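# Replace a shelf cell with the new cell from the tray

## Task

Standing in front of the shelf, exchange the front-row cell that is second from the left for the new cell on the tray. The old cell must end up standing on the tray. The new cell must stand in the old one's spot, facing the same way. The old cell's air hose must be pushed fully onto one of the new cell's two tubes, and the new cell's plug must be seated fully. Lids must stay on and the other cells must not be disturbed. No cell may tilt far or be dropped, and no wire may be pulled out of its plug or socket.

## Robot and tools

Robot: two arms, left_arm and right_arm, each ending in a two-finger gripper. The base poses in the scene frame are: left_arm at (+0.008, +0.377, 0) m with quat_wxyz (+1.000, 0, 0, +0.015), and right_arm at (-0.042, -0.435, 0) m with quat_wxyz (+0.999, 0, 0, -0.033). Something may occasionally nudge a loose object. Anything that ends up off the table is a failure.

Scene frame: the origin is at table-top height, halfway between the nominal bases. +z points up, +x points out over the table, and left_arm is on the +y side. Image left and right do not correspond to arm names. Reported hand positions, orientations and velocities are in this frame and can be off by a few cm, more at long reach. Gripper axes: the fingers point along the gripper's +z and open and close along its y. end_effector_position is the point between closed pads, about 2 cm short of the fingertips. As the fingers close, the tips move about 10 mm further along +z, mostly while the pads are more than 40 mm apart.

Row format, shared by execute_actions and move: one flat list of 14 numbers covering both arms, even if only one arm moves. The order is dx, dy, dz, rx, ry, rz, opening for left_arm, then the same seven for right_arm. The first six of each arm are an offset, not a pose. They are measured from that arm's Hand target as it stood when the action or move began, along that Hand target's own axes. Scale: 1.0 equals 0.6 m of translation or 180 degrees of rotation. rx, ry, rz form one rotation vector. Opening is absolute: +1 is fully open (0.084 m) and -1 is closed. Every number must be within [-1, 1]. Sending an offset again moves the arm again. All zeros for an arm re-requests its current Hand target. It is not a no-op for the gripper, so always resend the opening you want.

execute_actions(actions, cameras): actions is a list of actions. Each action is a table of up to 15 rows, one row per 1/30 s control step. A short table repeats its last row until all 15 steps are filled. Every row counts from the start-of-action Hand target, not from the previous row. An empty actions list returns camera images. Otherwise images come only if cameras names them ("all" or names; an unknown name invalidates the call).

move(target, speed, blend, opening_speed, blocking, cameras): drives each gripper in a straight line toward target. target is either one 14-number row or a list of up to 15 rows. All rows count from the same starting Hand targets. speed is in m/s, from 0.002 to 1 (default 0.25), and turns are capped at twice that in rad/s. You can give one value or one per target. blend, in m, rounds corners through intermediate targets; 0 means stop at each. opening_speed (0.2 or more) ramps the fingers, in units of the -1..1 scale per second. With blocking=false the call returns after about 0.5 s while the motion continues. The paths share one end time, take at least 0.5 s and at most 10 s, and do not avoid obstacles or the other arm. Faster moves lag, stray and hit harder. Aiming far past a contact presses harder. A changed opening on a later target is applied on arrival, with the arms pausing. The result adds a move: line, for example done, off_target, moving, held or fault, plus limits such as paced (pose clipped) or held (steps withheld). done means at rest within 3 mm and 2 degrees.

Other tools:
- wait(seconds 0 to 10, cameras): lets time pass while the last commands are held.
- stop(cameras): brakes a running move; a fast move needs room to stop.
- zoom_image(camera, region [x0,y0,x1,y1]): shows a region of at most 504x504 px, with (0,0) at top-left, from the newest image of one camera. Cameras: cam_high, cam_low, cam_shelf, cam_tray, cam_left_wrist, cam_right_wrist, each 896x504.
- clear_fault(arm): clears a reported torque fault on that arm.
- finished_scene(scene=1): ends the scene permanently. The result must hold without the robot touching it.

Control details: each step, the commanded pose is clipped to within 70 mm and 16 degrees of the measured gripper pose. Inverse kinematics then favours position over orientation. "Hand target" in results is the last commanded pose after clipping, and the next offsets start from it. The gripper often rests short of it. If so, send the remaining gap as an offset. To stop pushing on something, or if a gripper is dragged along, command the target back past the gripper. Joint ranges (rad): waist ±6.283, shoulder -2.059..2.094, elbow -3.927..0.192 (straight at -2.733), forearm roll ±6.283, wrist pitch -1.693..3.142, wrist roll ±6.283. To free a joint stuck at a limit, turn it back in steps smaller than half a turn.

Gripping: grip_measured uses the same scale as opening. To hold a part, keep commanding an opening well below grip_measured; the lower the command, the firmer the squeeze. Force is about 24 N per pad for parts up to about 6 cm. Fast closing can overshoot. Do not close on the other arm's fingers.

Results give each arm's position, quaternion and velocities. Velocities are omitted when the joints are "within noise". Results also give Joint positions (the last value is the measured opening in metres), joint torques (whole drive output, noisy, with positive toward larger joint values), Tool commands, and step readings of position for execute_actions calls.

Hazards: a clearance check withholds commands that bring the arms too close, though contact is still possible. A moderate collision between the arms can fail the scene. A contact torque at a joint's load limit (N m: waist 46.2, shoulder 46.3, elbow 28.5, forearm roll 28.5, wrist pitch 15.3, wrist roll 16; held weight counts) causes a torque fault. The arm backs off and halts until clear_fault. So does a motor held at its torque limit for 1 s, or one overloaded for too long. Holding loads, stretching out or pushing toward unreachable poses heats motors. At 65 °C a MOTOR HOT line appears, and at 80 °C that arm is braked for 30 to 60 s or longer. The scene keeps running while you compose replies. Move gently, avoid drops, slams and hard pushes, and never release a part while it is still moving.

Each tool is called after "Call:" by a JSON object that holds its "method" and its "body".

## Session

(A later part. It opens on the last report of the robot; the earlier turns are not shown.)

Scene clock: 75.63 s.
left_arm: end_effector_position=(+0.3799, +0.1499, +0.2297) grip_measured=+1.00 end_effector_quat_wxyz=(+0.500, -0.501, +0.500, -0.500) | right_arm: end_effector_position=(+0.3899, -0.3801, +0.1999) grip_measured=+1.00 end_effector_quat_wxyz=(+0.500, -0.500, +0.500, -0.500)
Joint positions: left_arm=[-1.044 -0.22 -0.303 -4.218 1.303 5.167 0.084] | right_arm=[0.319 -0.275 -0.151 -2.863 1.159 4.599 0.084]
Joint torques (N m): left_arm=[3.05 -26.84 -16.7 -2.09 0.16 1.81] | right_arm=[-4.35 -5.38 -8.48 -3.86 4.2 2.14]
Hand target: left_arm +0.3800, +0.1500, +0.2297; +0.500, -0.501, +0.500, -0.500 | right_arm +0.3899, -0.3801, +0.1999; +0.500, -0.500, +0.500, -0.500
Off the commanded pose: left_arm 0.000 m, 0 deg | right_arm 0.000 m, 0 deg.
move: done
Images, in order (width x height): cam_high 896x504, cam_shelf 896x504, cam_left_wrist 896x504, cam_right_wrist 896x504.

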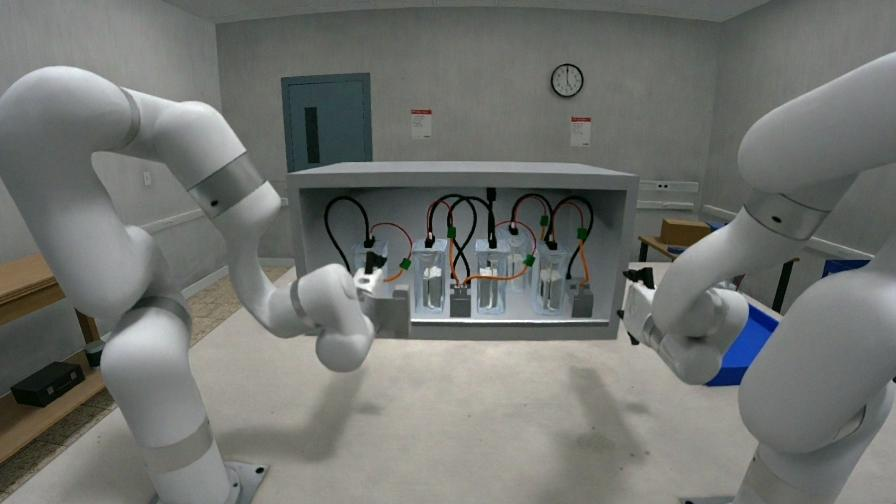

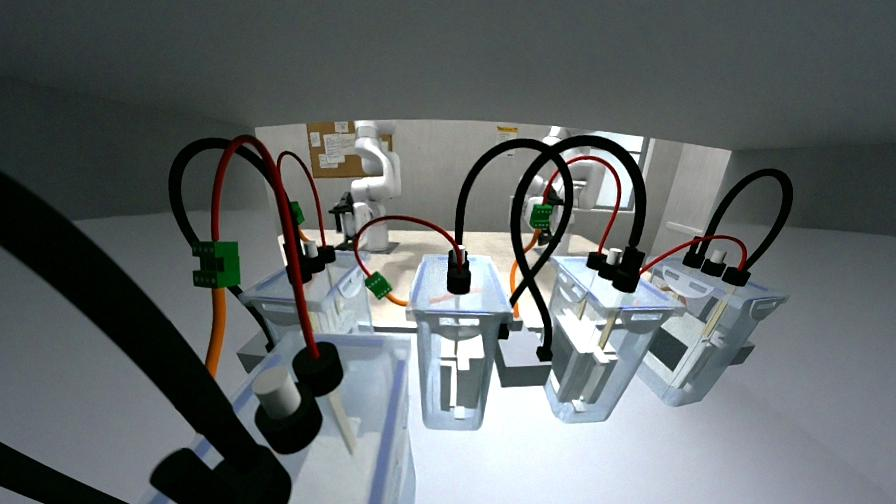

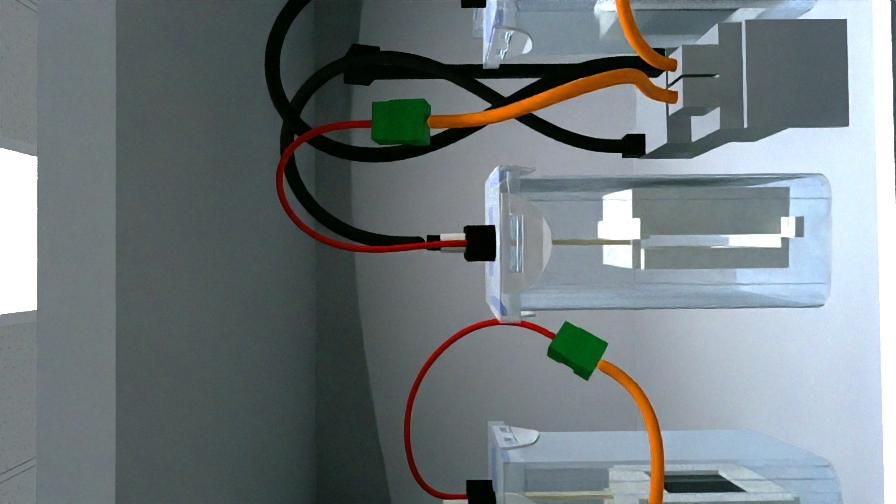

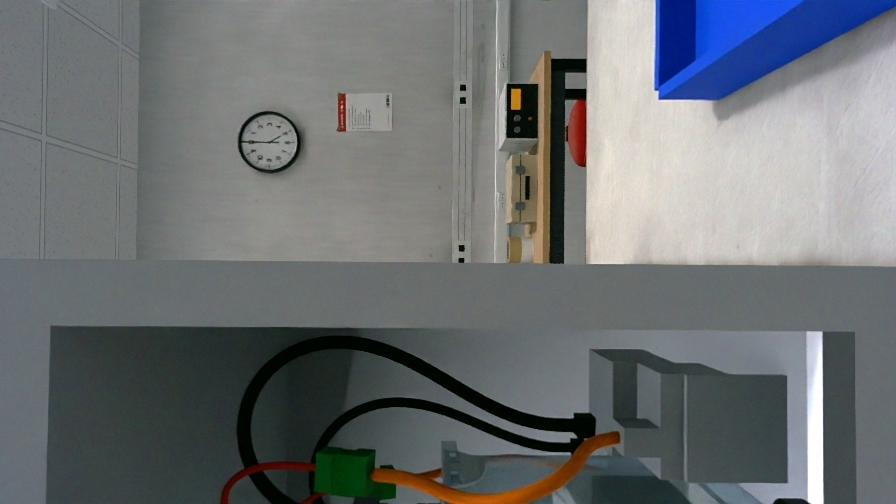

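Call:
{"method": "move", "body": {"target": [0,0,0,0,0,-0.5,1,0,0,0,0,0,-0.5,1]}}

Call:
{"method": "move", "body": {"target": [0,0,0,-0.111111,0,0,1,0,0,0,0.111111,0,0,1], "cameras": ["cam_left_wrist","cam_right_wrist"]}}

Scene clock: 93.60 s.
left_arm: end_effector_position=(+0.3800, +0.1501, +0.2298) grip_measured=+1.00 end_effector_quat_wxyz=(+0.000, +0.708, +0.001, +0.707) | right_arm: end_effector_position=(+0.3899, -0.3801, +0.1999) grip_measured=+1.00 end_effector_quat_wxyz=(+0.000, +0.707, +0.000, +0.707)
Joint positions: left_arm=[-1.044 -0.22 -0.303 -4.218 1.302 3.596 0.084] | right_arm=[0.319 -0.275 -0.151 -2.864 1.159 3.028 0.084]
Joint torques (N m): left_arm=[-4.18 -9.19 -8.98 3.89 4.7 -1.95] | right_arm=[4.25 -14.78 -13.52 3.79 1.15 -2.22]
Hand target: left_arm +0.3800, +0.1500, +0.2297; +0.000, +0.708, +0.000, +0.707 | right_arm +0.3899, -0.3801, +0.1999; +0.000, +0.707, +0.000, +0.707
Off the commanded pose: left_arm 0.000 m, 0 deg | right_arm 0.000 m, 0 deg.
move: done

Scene clock: 94.93 s.
left_arm: end_effector_position=(+0.3800, +0.1500, +0.2297) grip_measured=+1.00 end_effector_quat_wxyz=(+0.123, +0.697, -0.122, +0.696) | right_arm: end_effector_position=(+0.3899, -0.3801, +0.1999) grip_measured=+1.00 end_effector_quat_wxyz=(-0.122, +0.696, +0.122, +0.696)
Joint positions: left_arm=[-0.752 -0.401 -0.172 -3.577 1.041 3.371 0.084] | right_arm=[-0.026 -0.251 -0.168 -3.617 1.193 3.329 0.084]
Joint torques (N m): left_arm=[4.9 -22.01 -11.17 3.2 0.27 -2.05] | right_arm=[-4.22 -5.66 -13.28 -3.41 4.16 2.2]
Hand target: left_arm +0.3800, +0.1500, +0.2297; +0.123, +0.697, -0.122, +0.696 | right_arm +0.3899, -0.3801, +0.1999; -0.122, +0.696, +0.122, +0.696
Off the commanded pose: left_arm 0.000 m, 0 deg | right_arm 0.000 m, 0 deg.
move: done
Images, in order (width x height): cam_left_wrist 896x504, cam_right_wrist 896x504.

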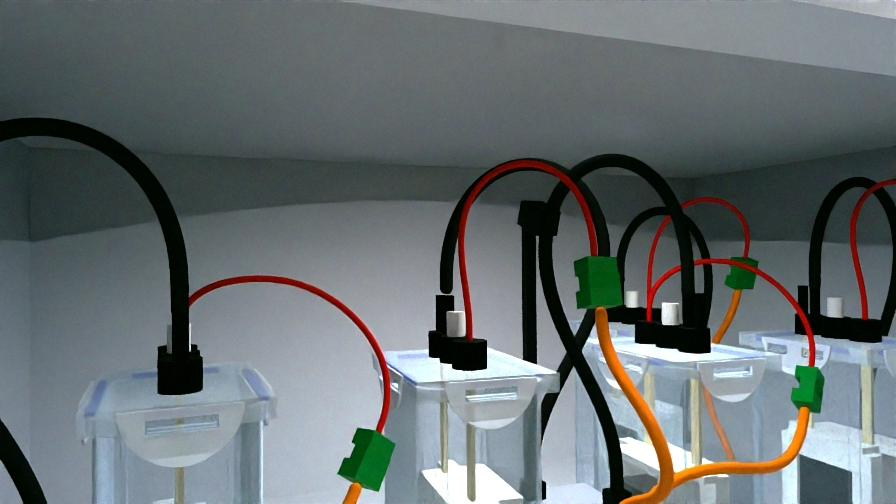

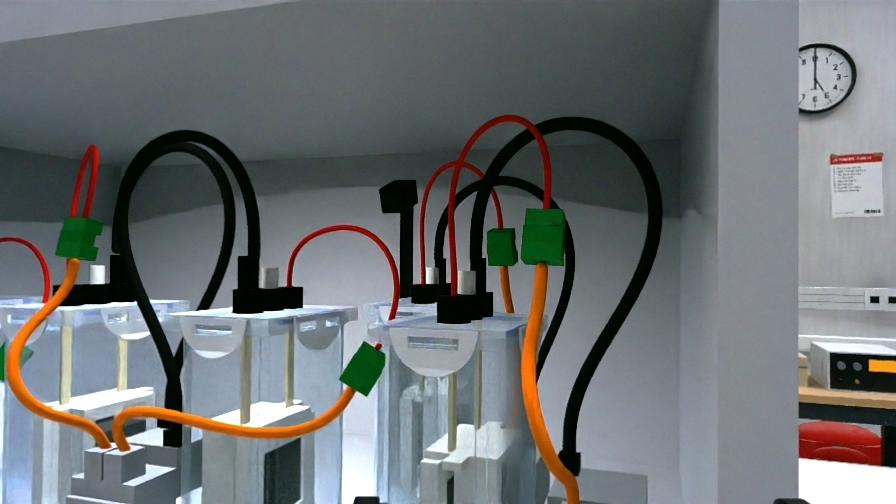

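Call:
{"method": "move", "body": {"target": [0,0,0,0,0,0,1,0.083,0.027,-0.17,-0.3333,0,0,1], "cameras": ["cam_tray","cam_right_wrist","cam_high"]}}

Call:
{"method": "zoom_image", "body": {"camera": "cam_right_wrist", "region": [300, 100, 804, 504]}}

Scene clock: 112.70 s.
left_arm: end_effector_position=(+0.3800, +0.1500, +0.2297) grip_measured=+1.00 end_effector_quat_wxyz=(+0.123, +0.697, -0.122, +0.696) | right_arm: end_effector_position=(+0.2996, -0.4301, +0.2497) grip_measured=+1.00 end_effector_quat_wxyz=(+0.242, +0.664, -0.242, +0.664)
Joint positions: left_arm=[-0.752 -0.401 -0.172 -3.577 1.041 3.371 0.084] | right_arm=[0.9 -0.479 -0.145 -1.601 1.549 2.518 0.084]
Joint torques (N m): left_arm=[4.85 -21.91 -15.5 3.28 0.24 -2] | right_arm=[4.29 -2.15 -14.78 2.65 3.65 2.12]
Hand target: left_arm +0.3800, +0.1500, +0.2297; +0.123, +0.697, -0.122, +0.696 | right_arm +0.2996, -0.4301, +0.2497; +0.242, +0.664, -0.242, +0.664
Off the commanded pose: left_arm 0.000 m, 0 deg | right_arm 0.000 m, 0 deg.
move: done
Images, in order (width x height): cam_high 896x504, cam_tray 896x504, cam_right_wrist 896x504.

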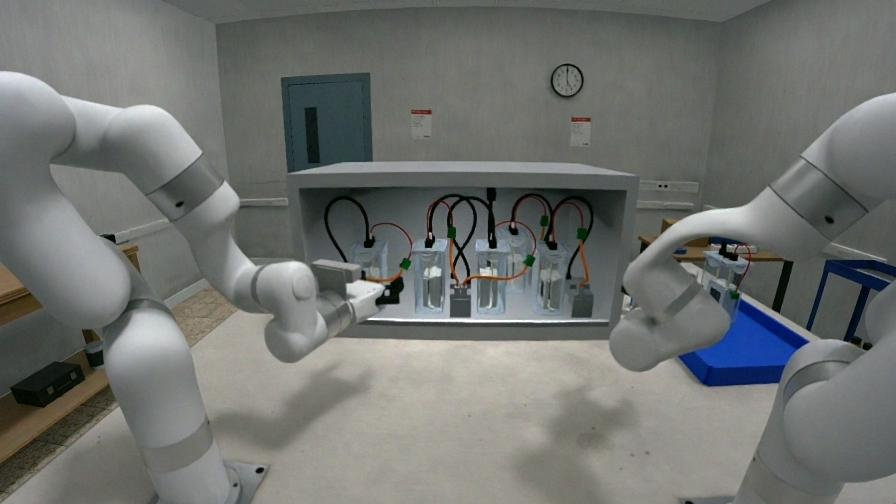

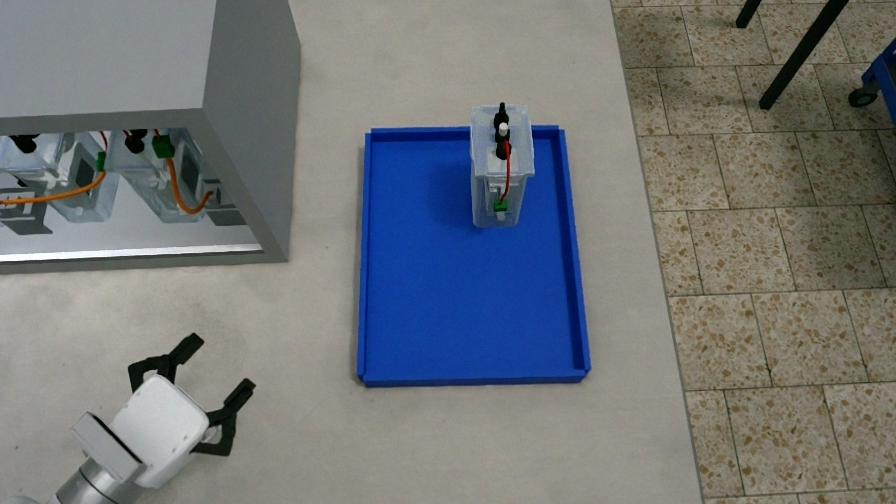

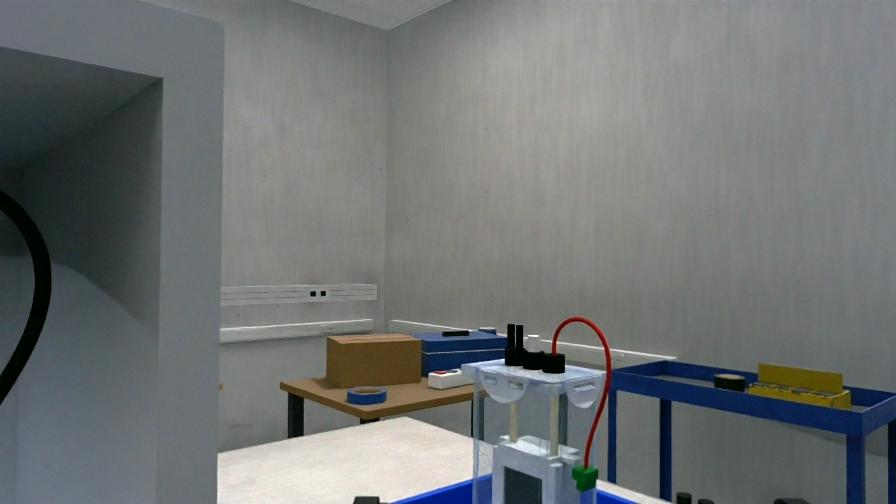

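Scaled by 1.000.

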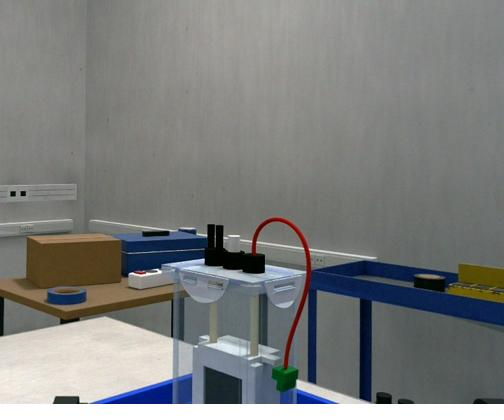

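Call:
{"method": "move", "body": {"target": [0,0,0,0,0,0,1,-0.1667,0,0.1667,0,0,0,1], "cameras": ["cam_tray","cam_right_wrist"]}}

Call:
{"method": "zoom_image", "body": {"camera": "cam_right_wrist", "region": [400, 100, 748, 504]}}

Scene clock: 117.13 s.
left_arm: end_effector_position=(+0.3800, +0.1500, +0.2297) grip_measured=+1.00 end_effector_quat_wxyz=(+0.123, +0.697, -0.122, +0.696) | right_arm: end_effector_position=(+0.3761, -0.4945, +0.1497) grip_measured=+1.00 end_effector_quat_wxyz=(+0.242, +0.664, -0.242, +0.664)
Joint positions: left_arm=[-0.752 -0.401 -0.172 -3.577 1.041 3.371 0.084] | right_arm=[0.466 0.12 -0.332 -2.033 1.475 2.953 0.084]
Joint torques (N m): left_arm=[4.86 -22.22 -15.02 3.13 0.25 -1.93] | right_arm=[-4.37 -10.79 -10.36 -4.17 4.09 2.17]
Hand target: left_arm +0.3800, +0.1500, +0.2297; +0.123, +0.697, -0.122, +0.696 | right_arm +0.3761, -0.4945, +0.1497; +0.242, +0.664, -0.242, +0.664
Off the commanded pose: left_arm 0.000 m, 0 deg | right_arm 0.000 m, 0 deg.
move: done
Images, in order (width x height): cam_tray 896x504, cam_right_wrist 896x504.

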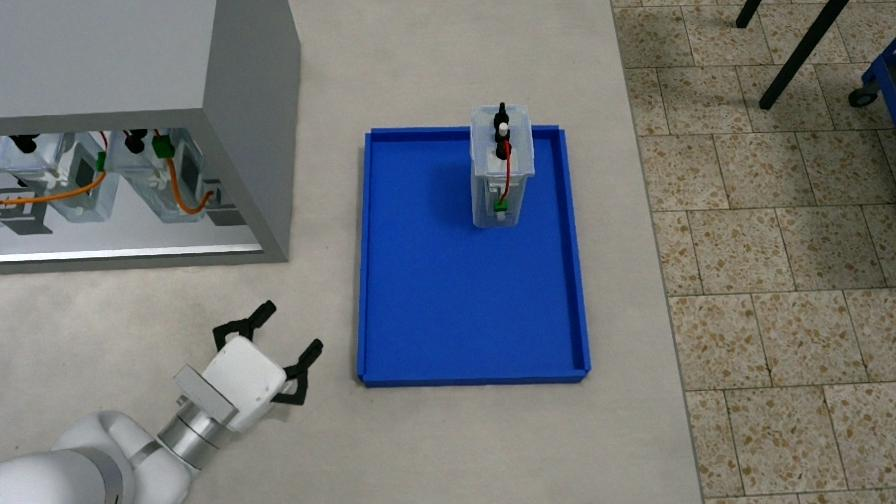

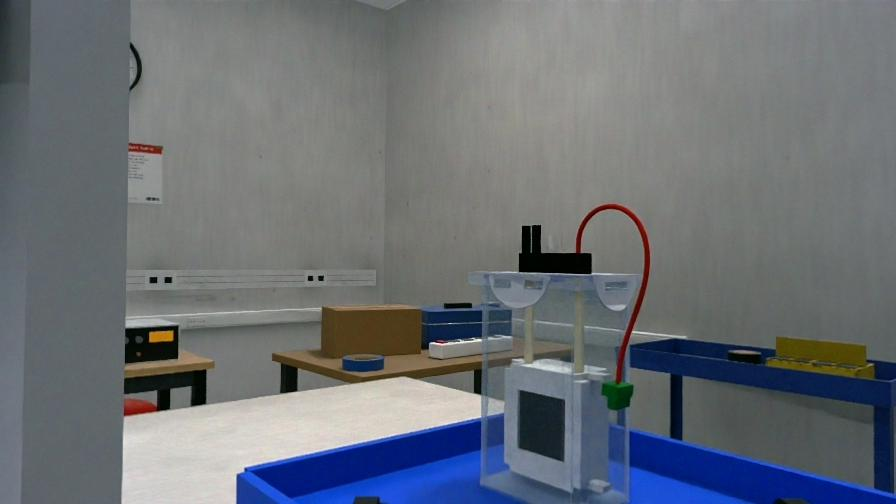

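Scaled by 1.248 from the camera's 896x504 image, which has a finer 1280x720 frame.

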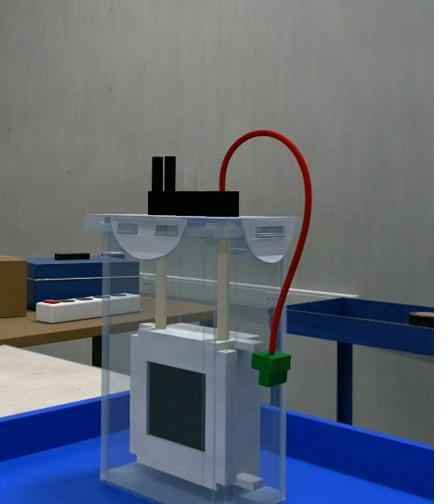

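Call:
{"method": "execute_actions", "body": {"actions": [], "cameras": ["cam_left_wrist","cam_shelf"]}}

Call:
{"method": "zoom_image", "body": {"camera": "cam_left_wrist", "region": [400, 130, 640, 400]}}

Call:
{"method": "zoom_image", "body": {"camera": "cam_shelf", "region": [560, 200, 700, 310]}}

Call:
{"method": "zoom_image", "body": {"camera": "cam_shelf", "region": [500, 190, 580, 260]}}

Scene clock: 138.80 s.
left_arm: end_effector_position=(+0.3800, +0.1500, +0.2297) grip_measured=+1.00 end_effector_quat_wxyz=(+0.123, +0.697, -0.122, +0.696) | right_arm: end_effector_position=(+0.3761, -0.4945, +0.1497) grip_measured=+1.00 end_effector_quat_wxyz=(+0.242, +0.664, -0.242, +0.664)
Joint positions: left_arm=[-0.752 -0.401 -0.172 -3.577 1.041 3.371 0.084] | right_arm=[0.466 0.121 -0.332 -2.033 1.475 2.953 0.084]
Joint velocities: within noise
Joint torques (N m): left_arm=[4.85 -21.97 -14.9 3.24 0.26 -1.92] | right_arm=[-4.47 -10.24 -10.46 -4.13 4.13 2.05]
Hand target: left_arm +0.3800, +0.1500, +0.2297; +0.123, +0.697, -0.122, +0.696 | right_arm +0.3761, -0.4945, +0.1497; +0.242, +0.664, -0.242, +0.664
Tool commands: left_gripper/opening=+1.0 right_gripper/opening=+1.0
Off the commanded pose: left_arm 0.000 m, 0 deg | right_arm 0.000 m, 0 deg.
Images, in order (width x height): cam_shelf 896x504, cam_left_wrist 896x504.

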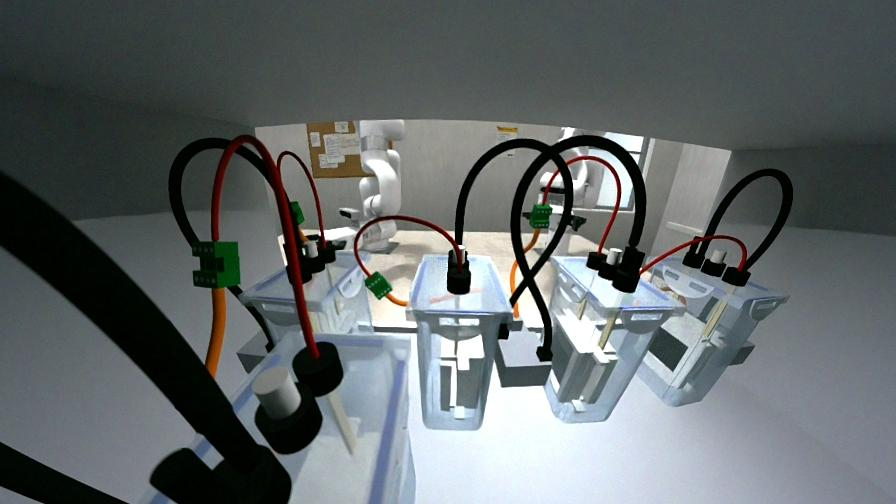

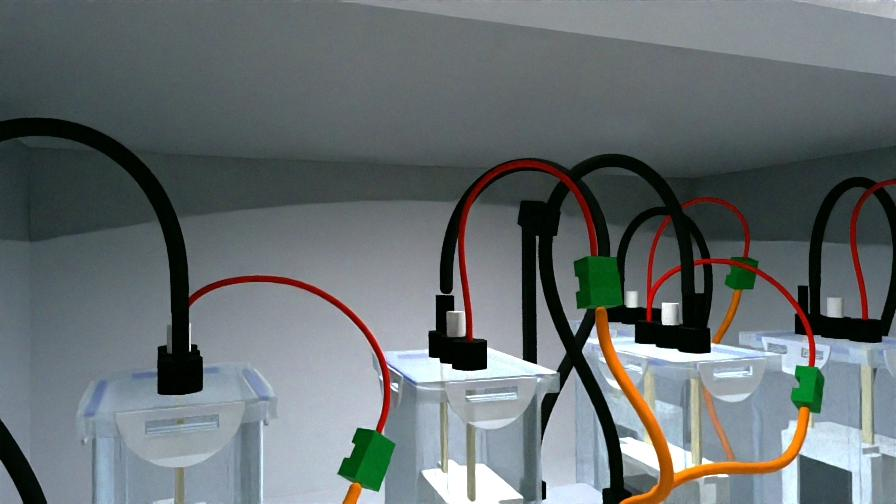

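Scaled by 1.867 from the camera's 896x504 image, which has a finer 1280x720 frame.

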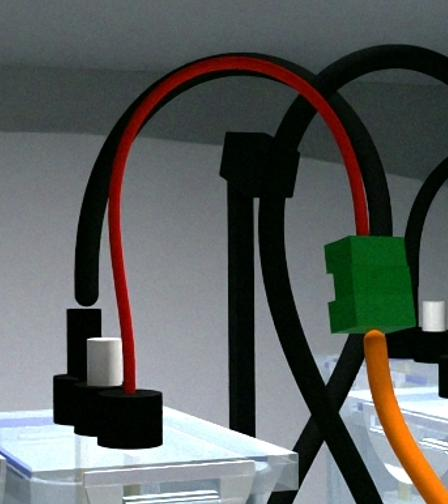

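Scaled by 3.600 from the camera's 896x504 image, which has a finer 1280x720 frame.

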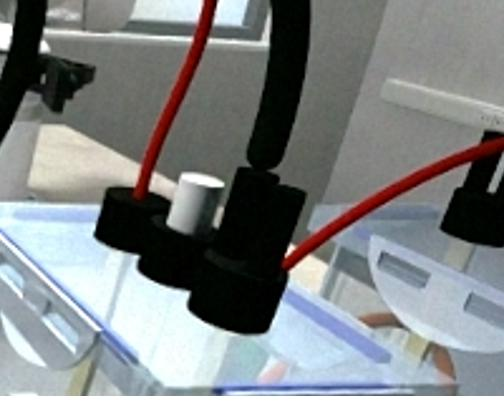

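Scaled by 6.300 from the camera's 896x504 image, which has a finer 1280x720 frame.

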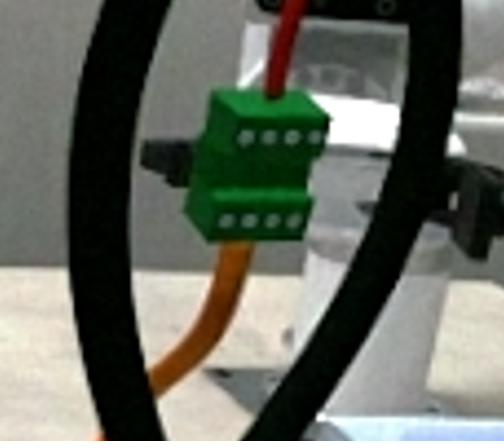

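Call:
{"method": "zoom_image", "body": {"camera": "cam_shelf", "region": [140, 330, 420, 504]}}

Call:
{"method": "zoom_image", "body": {"camera": "cam_shelf", "region": [420, 180, 520, 310]}}

Call:
{"method": "zoom_image", "body": {"camera": "cam_left_wrist", "region": [620, 220, 730, 370]}}

Scaled by 1.800 from the camera's 896x504 image, which has a finer 1280x720 frame.

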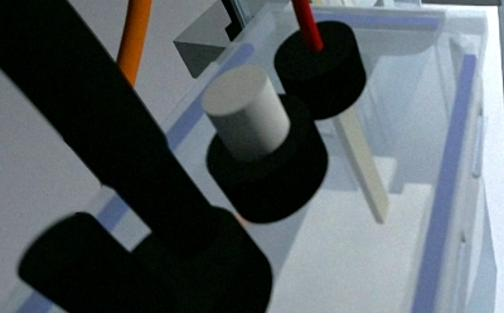

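Scaled by 3.877 from the camera's 896x504 image, which has a finer 1280x720 frame.

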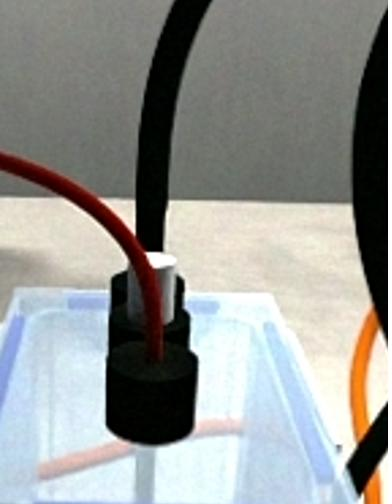

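Scaled by 3.360 from the camera's 896x504 image, which has a finer 1280x720 frame.

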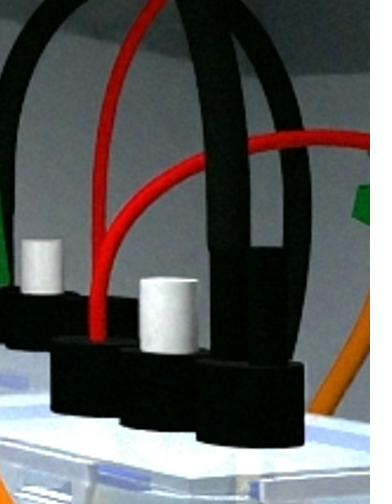

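Call:
{"method": "move", "body": {"target": [-0.05,0.252,0.038,-0.389,0,0,1,0,0,0,0,0,0,1], "cameras": ["cam_left_wrist"]}}

Call:
{"method": "zoom_image", "body": {"camera": "cam_left_wrist", "region": [200, 150, 704, 504]}}

Scene clock: 162.90 s.
left_arm: end_effector_position=(+0.3498, +0.0001, +0.1999) grip_measured=+1.00 end_effector_quat_wxyz=(+0.500, +0.500, -0.499, +0.500) | right_arm: end_effector_position=(+0.3761, -0.4945, +0.1497) grip_measured=+1.00 end_effector_quat_wxyz=(+0.242, +0.664, -0.242, +0.664)
Joint positions: left_arm=[-0.416 0.191 -0.671 -1.917 1.397 2.691 0.084] | right_arm=[0.466 0.121 -0.332 -2.033 1.475 2.953 0.084]
Joint torques (N m): left_arm=[4.78 -21.75 -16.12 1.91 4.82 -1.97] | right_arm=[-4.13 -10.47 -10.29 -3.95 4.29 2.02]
Hand target: left_arm +0.3498, +0.0001, +0.1999; +0.500, +0.500, -0.499, +0.500 | right_arm +0.3761, -0.4945, +0.1497; +0.242, +0.664, -0.242, +0.664
Off the commanded pose: left_arm 0.000 m, 0 deg | right_arm 0.000 m, 0 deg.
move: done
Images, in order (width x height): cam_left_wrist 896x504.

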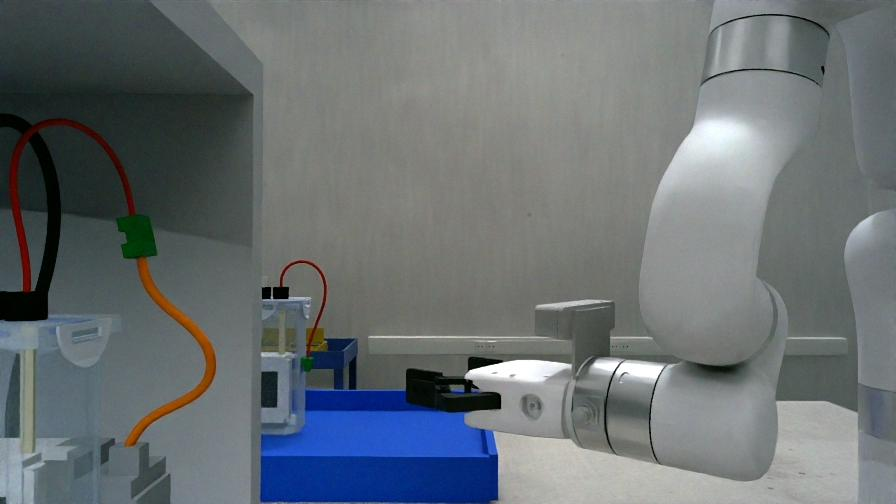

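Scaled by 1.000.

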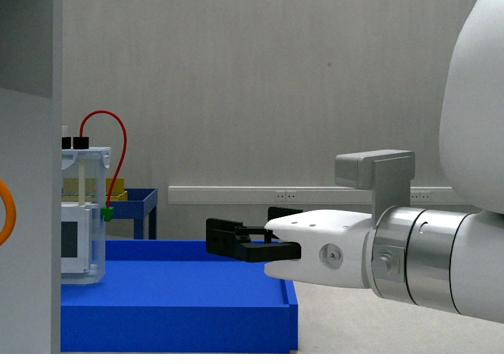

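Call:
{"method": "move", "body": {"target": [0.15,-0.2767,-0.1517,0.25,0,0,0.2,0.208,-0.68,-0.267,0.4722,0,0,0.2], "cameras": ["all"]}}

Scene clock: 197.73 s.
left_arm: end_effector_position=(+0.5158, +0.0912, +0.2896) grip_measured=+0.19 end_effector_quat_wxyz=(+0.271, +0.654, -0.270, +0.653) | right_arm: end_effector_position=(+0.5159, -0.0789, +0.2745) grip_measured=+0.19 end_effector_quat_wxyz=(-0.270, +0.653, +0.270, +0.653)
Joint positions: left_arm=[-0.418 -0.038 -0.73 -2.612 0.875 2.782 0.052] | right_arm=[0.554 0.221 -1.013 -3.551 0.822 3.429 0.052]
Joint torques (N m): left_arm=[-4.56 -19.51 -19.37 -3.11 0.11 1.89] | right_arm=[-4.55 -19.19 -16.71 -3.52 1 2.28]
Hand target: left_arm +0.5158, +0.0912, +0.2896; +0.271, +0.654, -0.270, +0.653 | right_arm +0.5160, -0.0791, +0.2745; -0.270, +0.653, +0.270, +0.653
Off the commanded pose: left_arm 0.000 m, 0 deg | right_arm 0.000 m, 0 deg.
move: done

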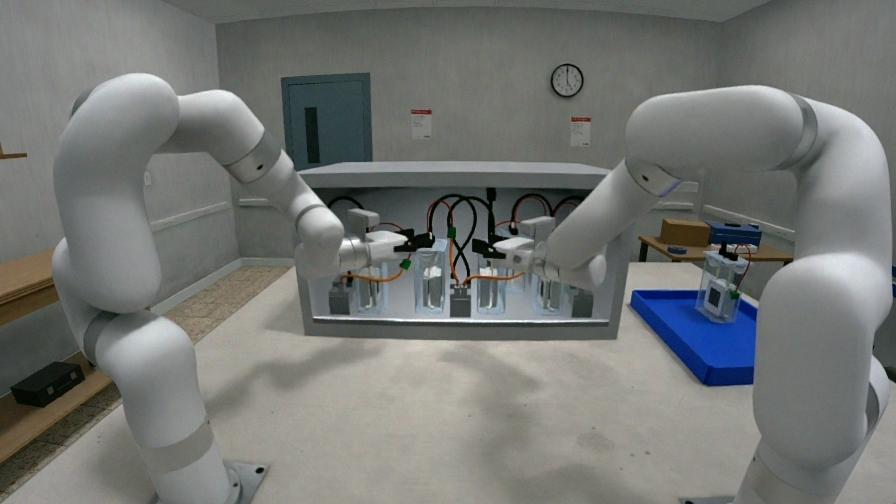

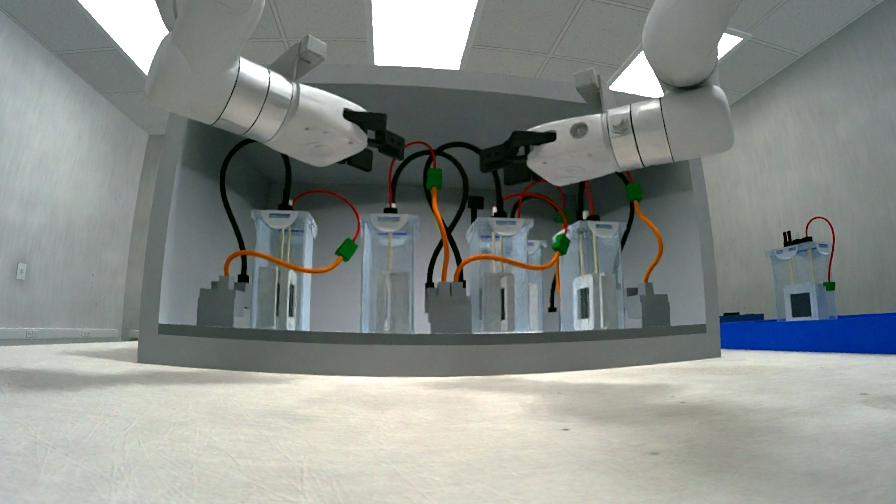

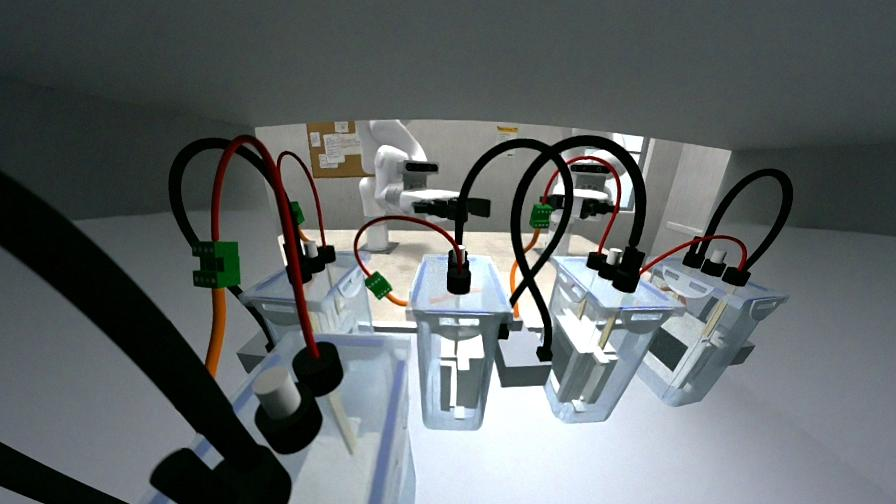

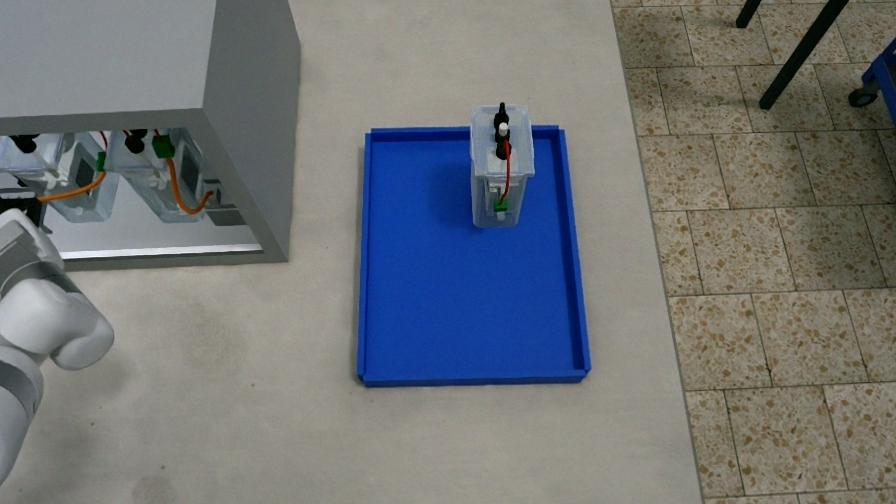

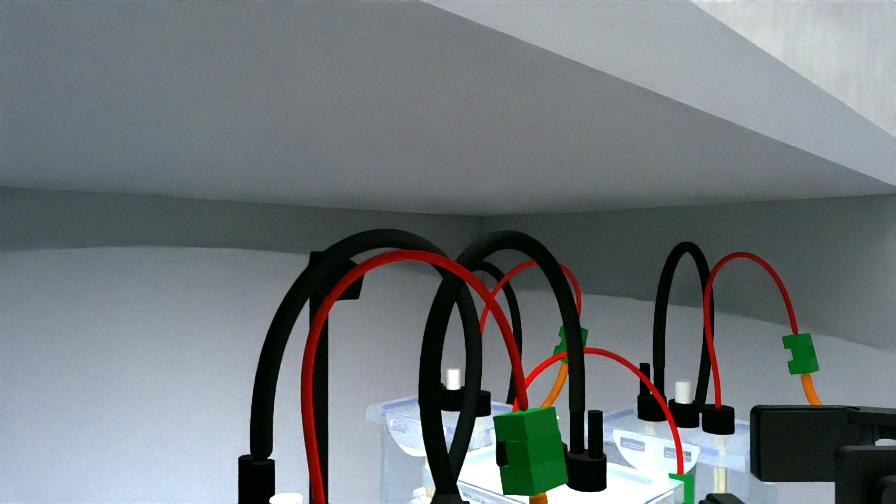

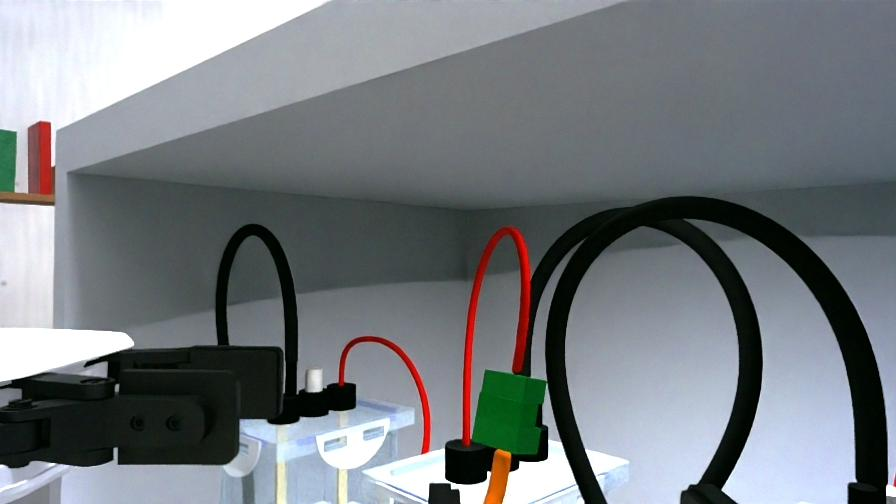

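Call:
{"method": "zoom_image", "body": {"camera": "cam_left_wrist", "region": [430, 340, 650, 504]}}

Call:
{"method": "zoom_image", "body": {"camera": "cam_right_wrist", "region": [420, 340, 640, 504]}}

Call:
{"method": "zoom_image", "body": {"camera": "cam_low", "region": [380, 130, 500, 230]}}

Scaled by 2.291 from the camera's 896x504 image, which has a finer 1280x720 frame.

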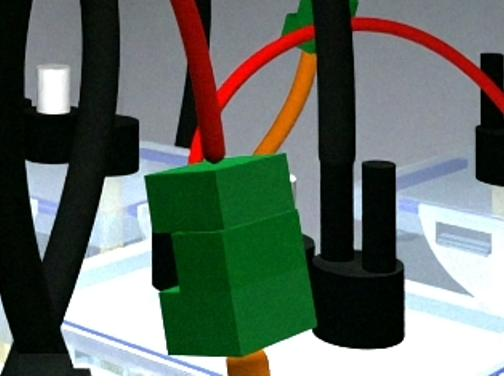

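Scaled by 2.291 from the camera's 896x504 image, which has a finer 1280x720 frame.

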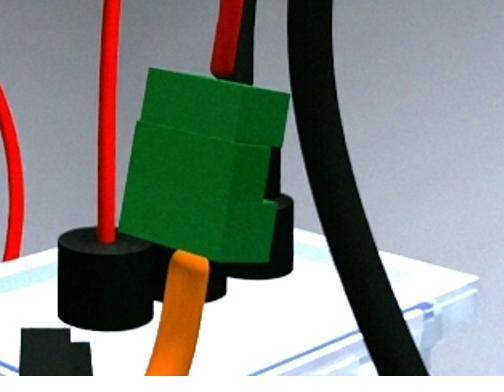

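Scaled by 4.200 from the camera's 896x504 image, which has a finer 1280x720 frame.

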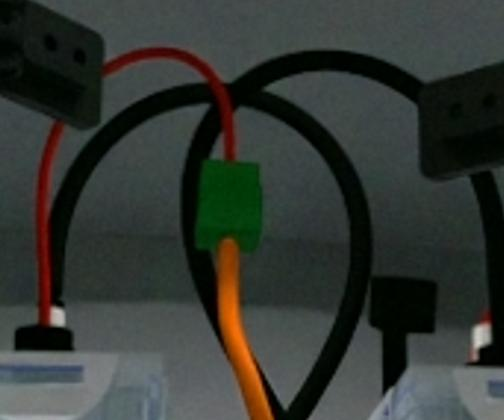

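Call:
{"method": "move", "body": {"target": [0,0,-0.133,0,0,0,0.2,-0.0158,-0.0783,0.0783,-0.16667,0,0,0.2], "cameras": ["cam_right_wrist","cam_left_wrist","cam_low"]}}

Call:
{"method": "zoom_image", "body": {"camera": "cam_right_wrist", "region": [380, 300, 640, 504]}}

Scene clock: 239.80 s.
left_arm: end_effector_position=(+0.4594, +0.1476, +0.2896) grip_measured=+0.19 end_effector_quat_wxyz=(+0.271, +0.654, -0.270, +0.653) | right_arm: end_effector_position=(+0.5161, -0.0126, +0.2650) grip_measured=+0.19 end_effector_quat_wxyz=(-0.092, +0.701, +0.092, +0.701)
Joint positions: left_arm=[-0.316 -0.286 -0.47 -2.497 0.925 2.716 0.052] | right_arm=[0.85 0.382 -1.196 -2.443 0.89 2.655 0.052]
Joint torques (N m): left_arm=[4.98 -28.82 -11.75 2.65 4.74 -1.98] | right_arm=[4.19 -22.5 -17.15 3.77 3.95 -2.1]
Hand target: left_arm +0.4594, +0.1476, +0.2896; +0.271, +0.654, -0.270, +0.653 | right_arm +0.5161, -0.0126, +0.2650; -0.092, +0.701, +0.092, +0.701
Off the commanded pose: left_arm 0.000 m, 0 deg | right_arm 0.000 m, 0 deg.
move: done
Images, in order (width x height): cam_low 896x504, cam_left_wrist 896x504, cam_right_wrist 896x504.

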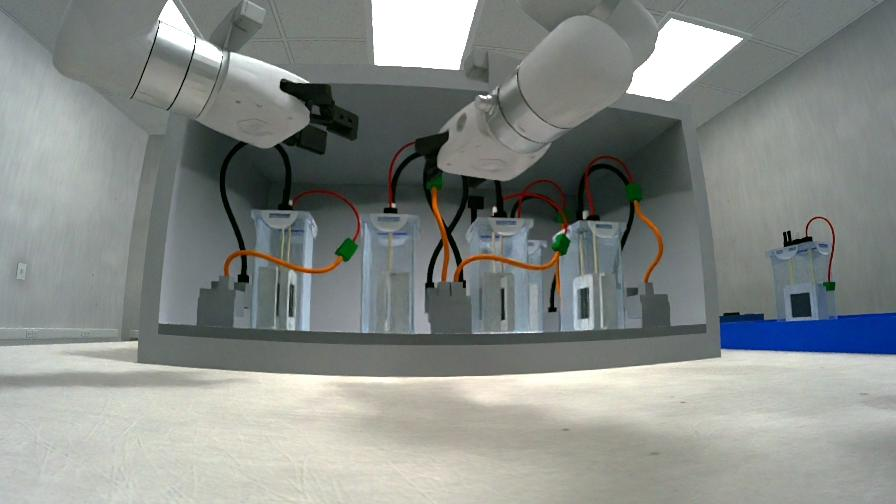

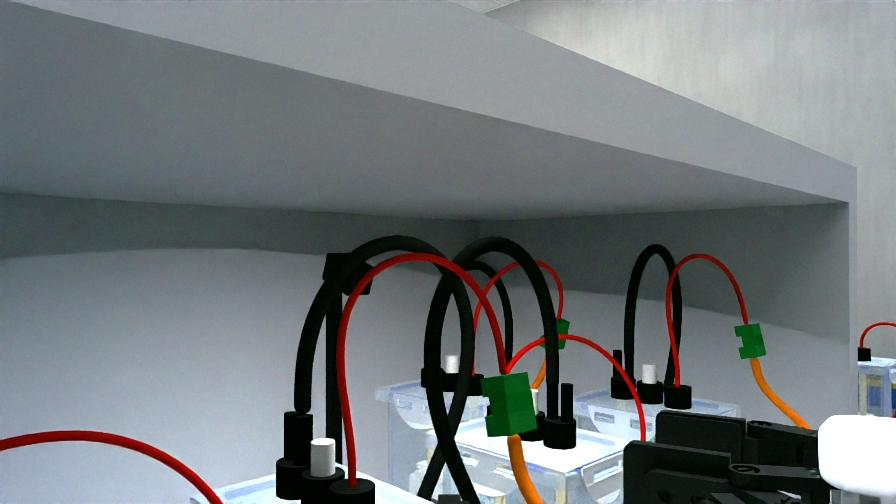

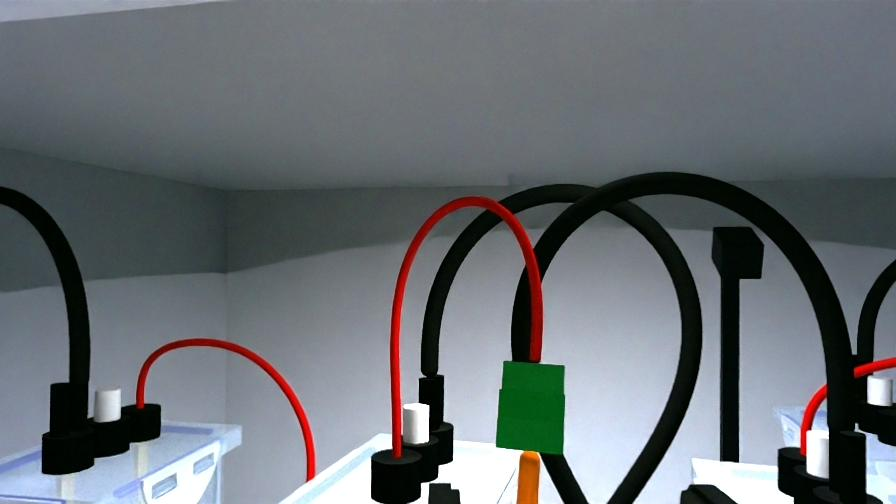

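Scaled by 1.938 from the camera's 896x504 image, which has a finer 1280x720 frame.

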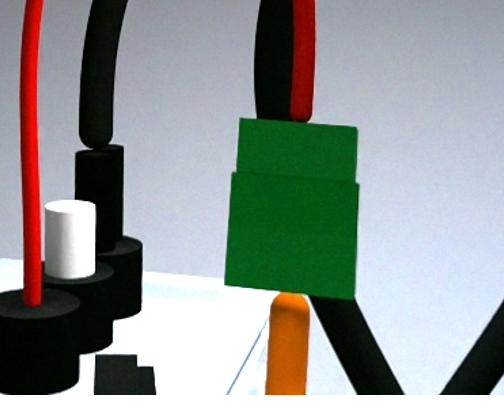

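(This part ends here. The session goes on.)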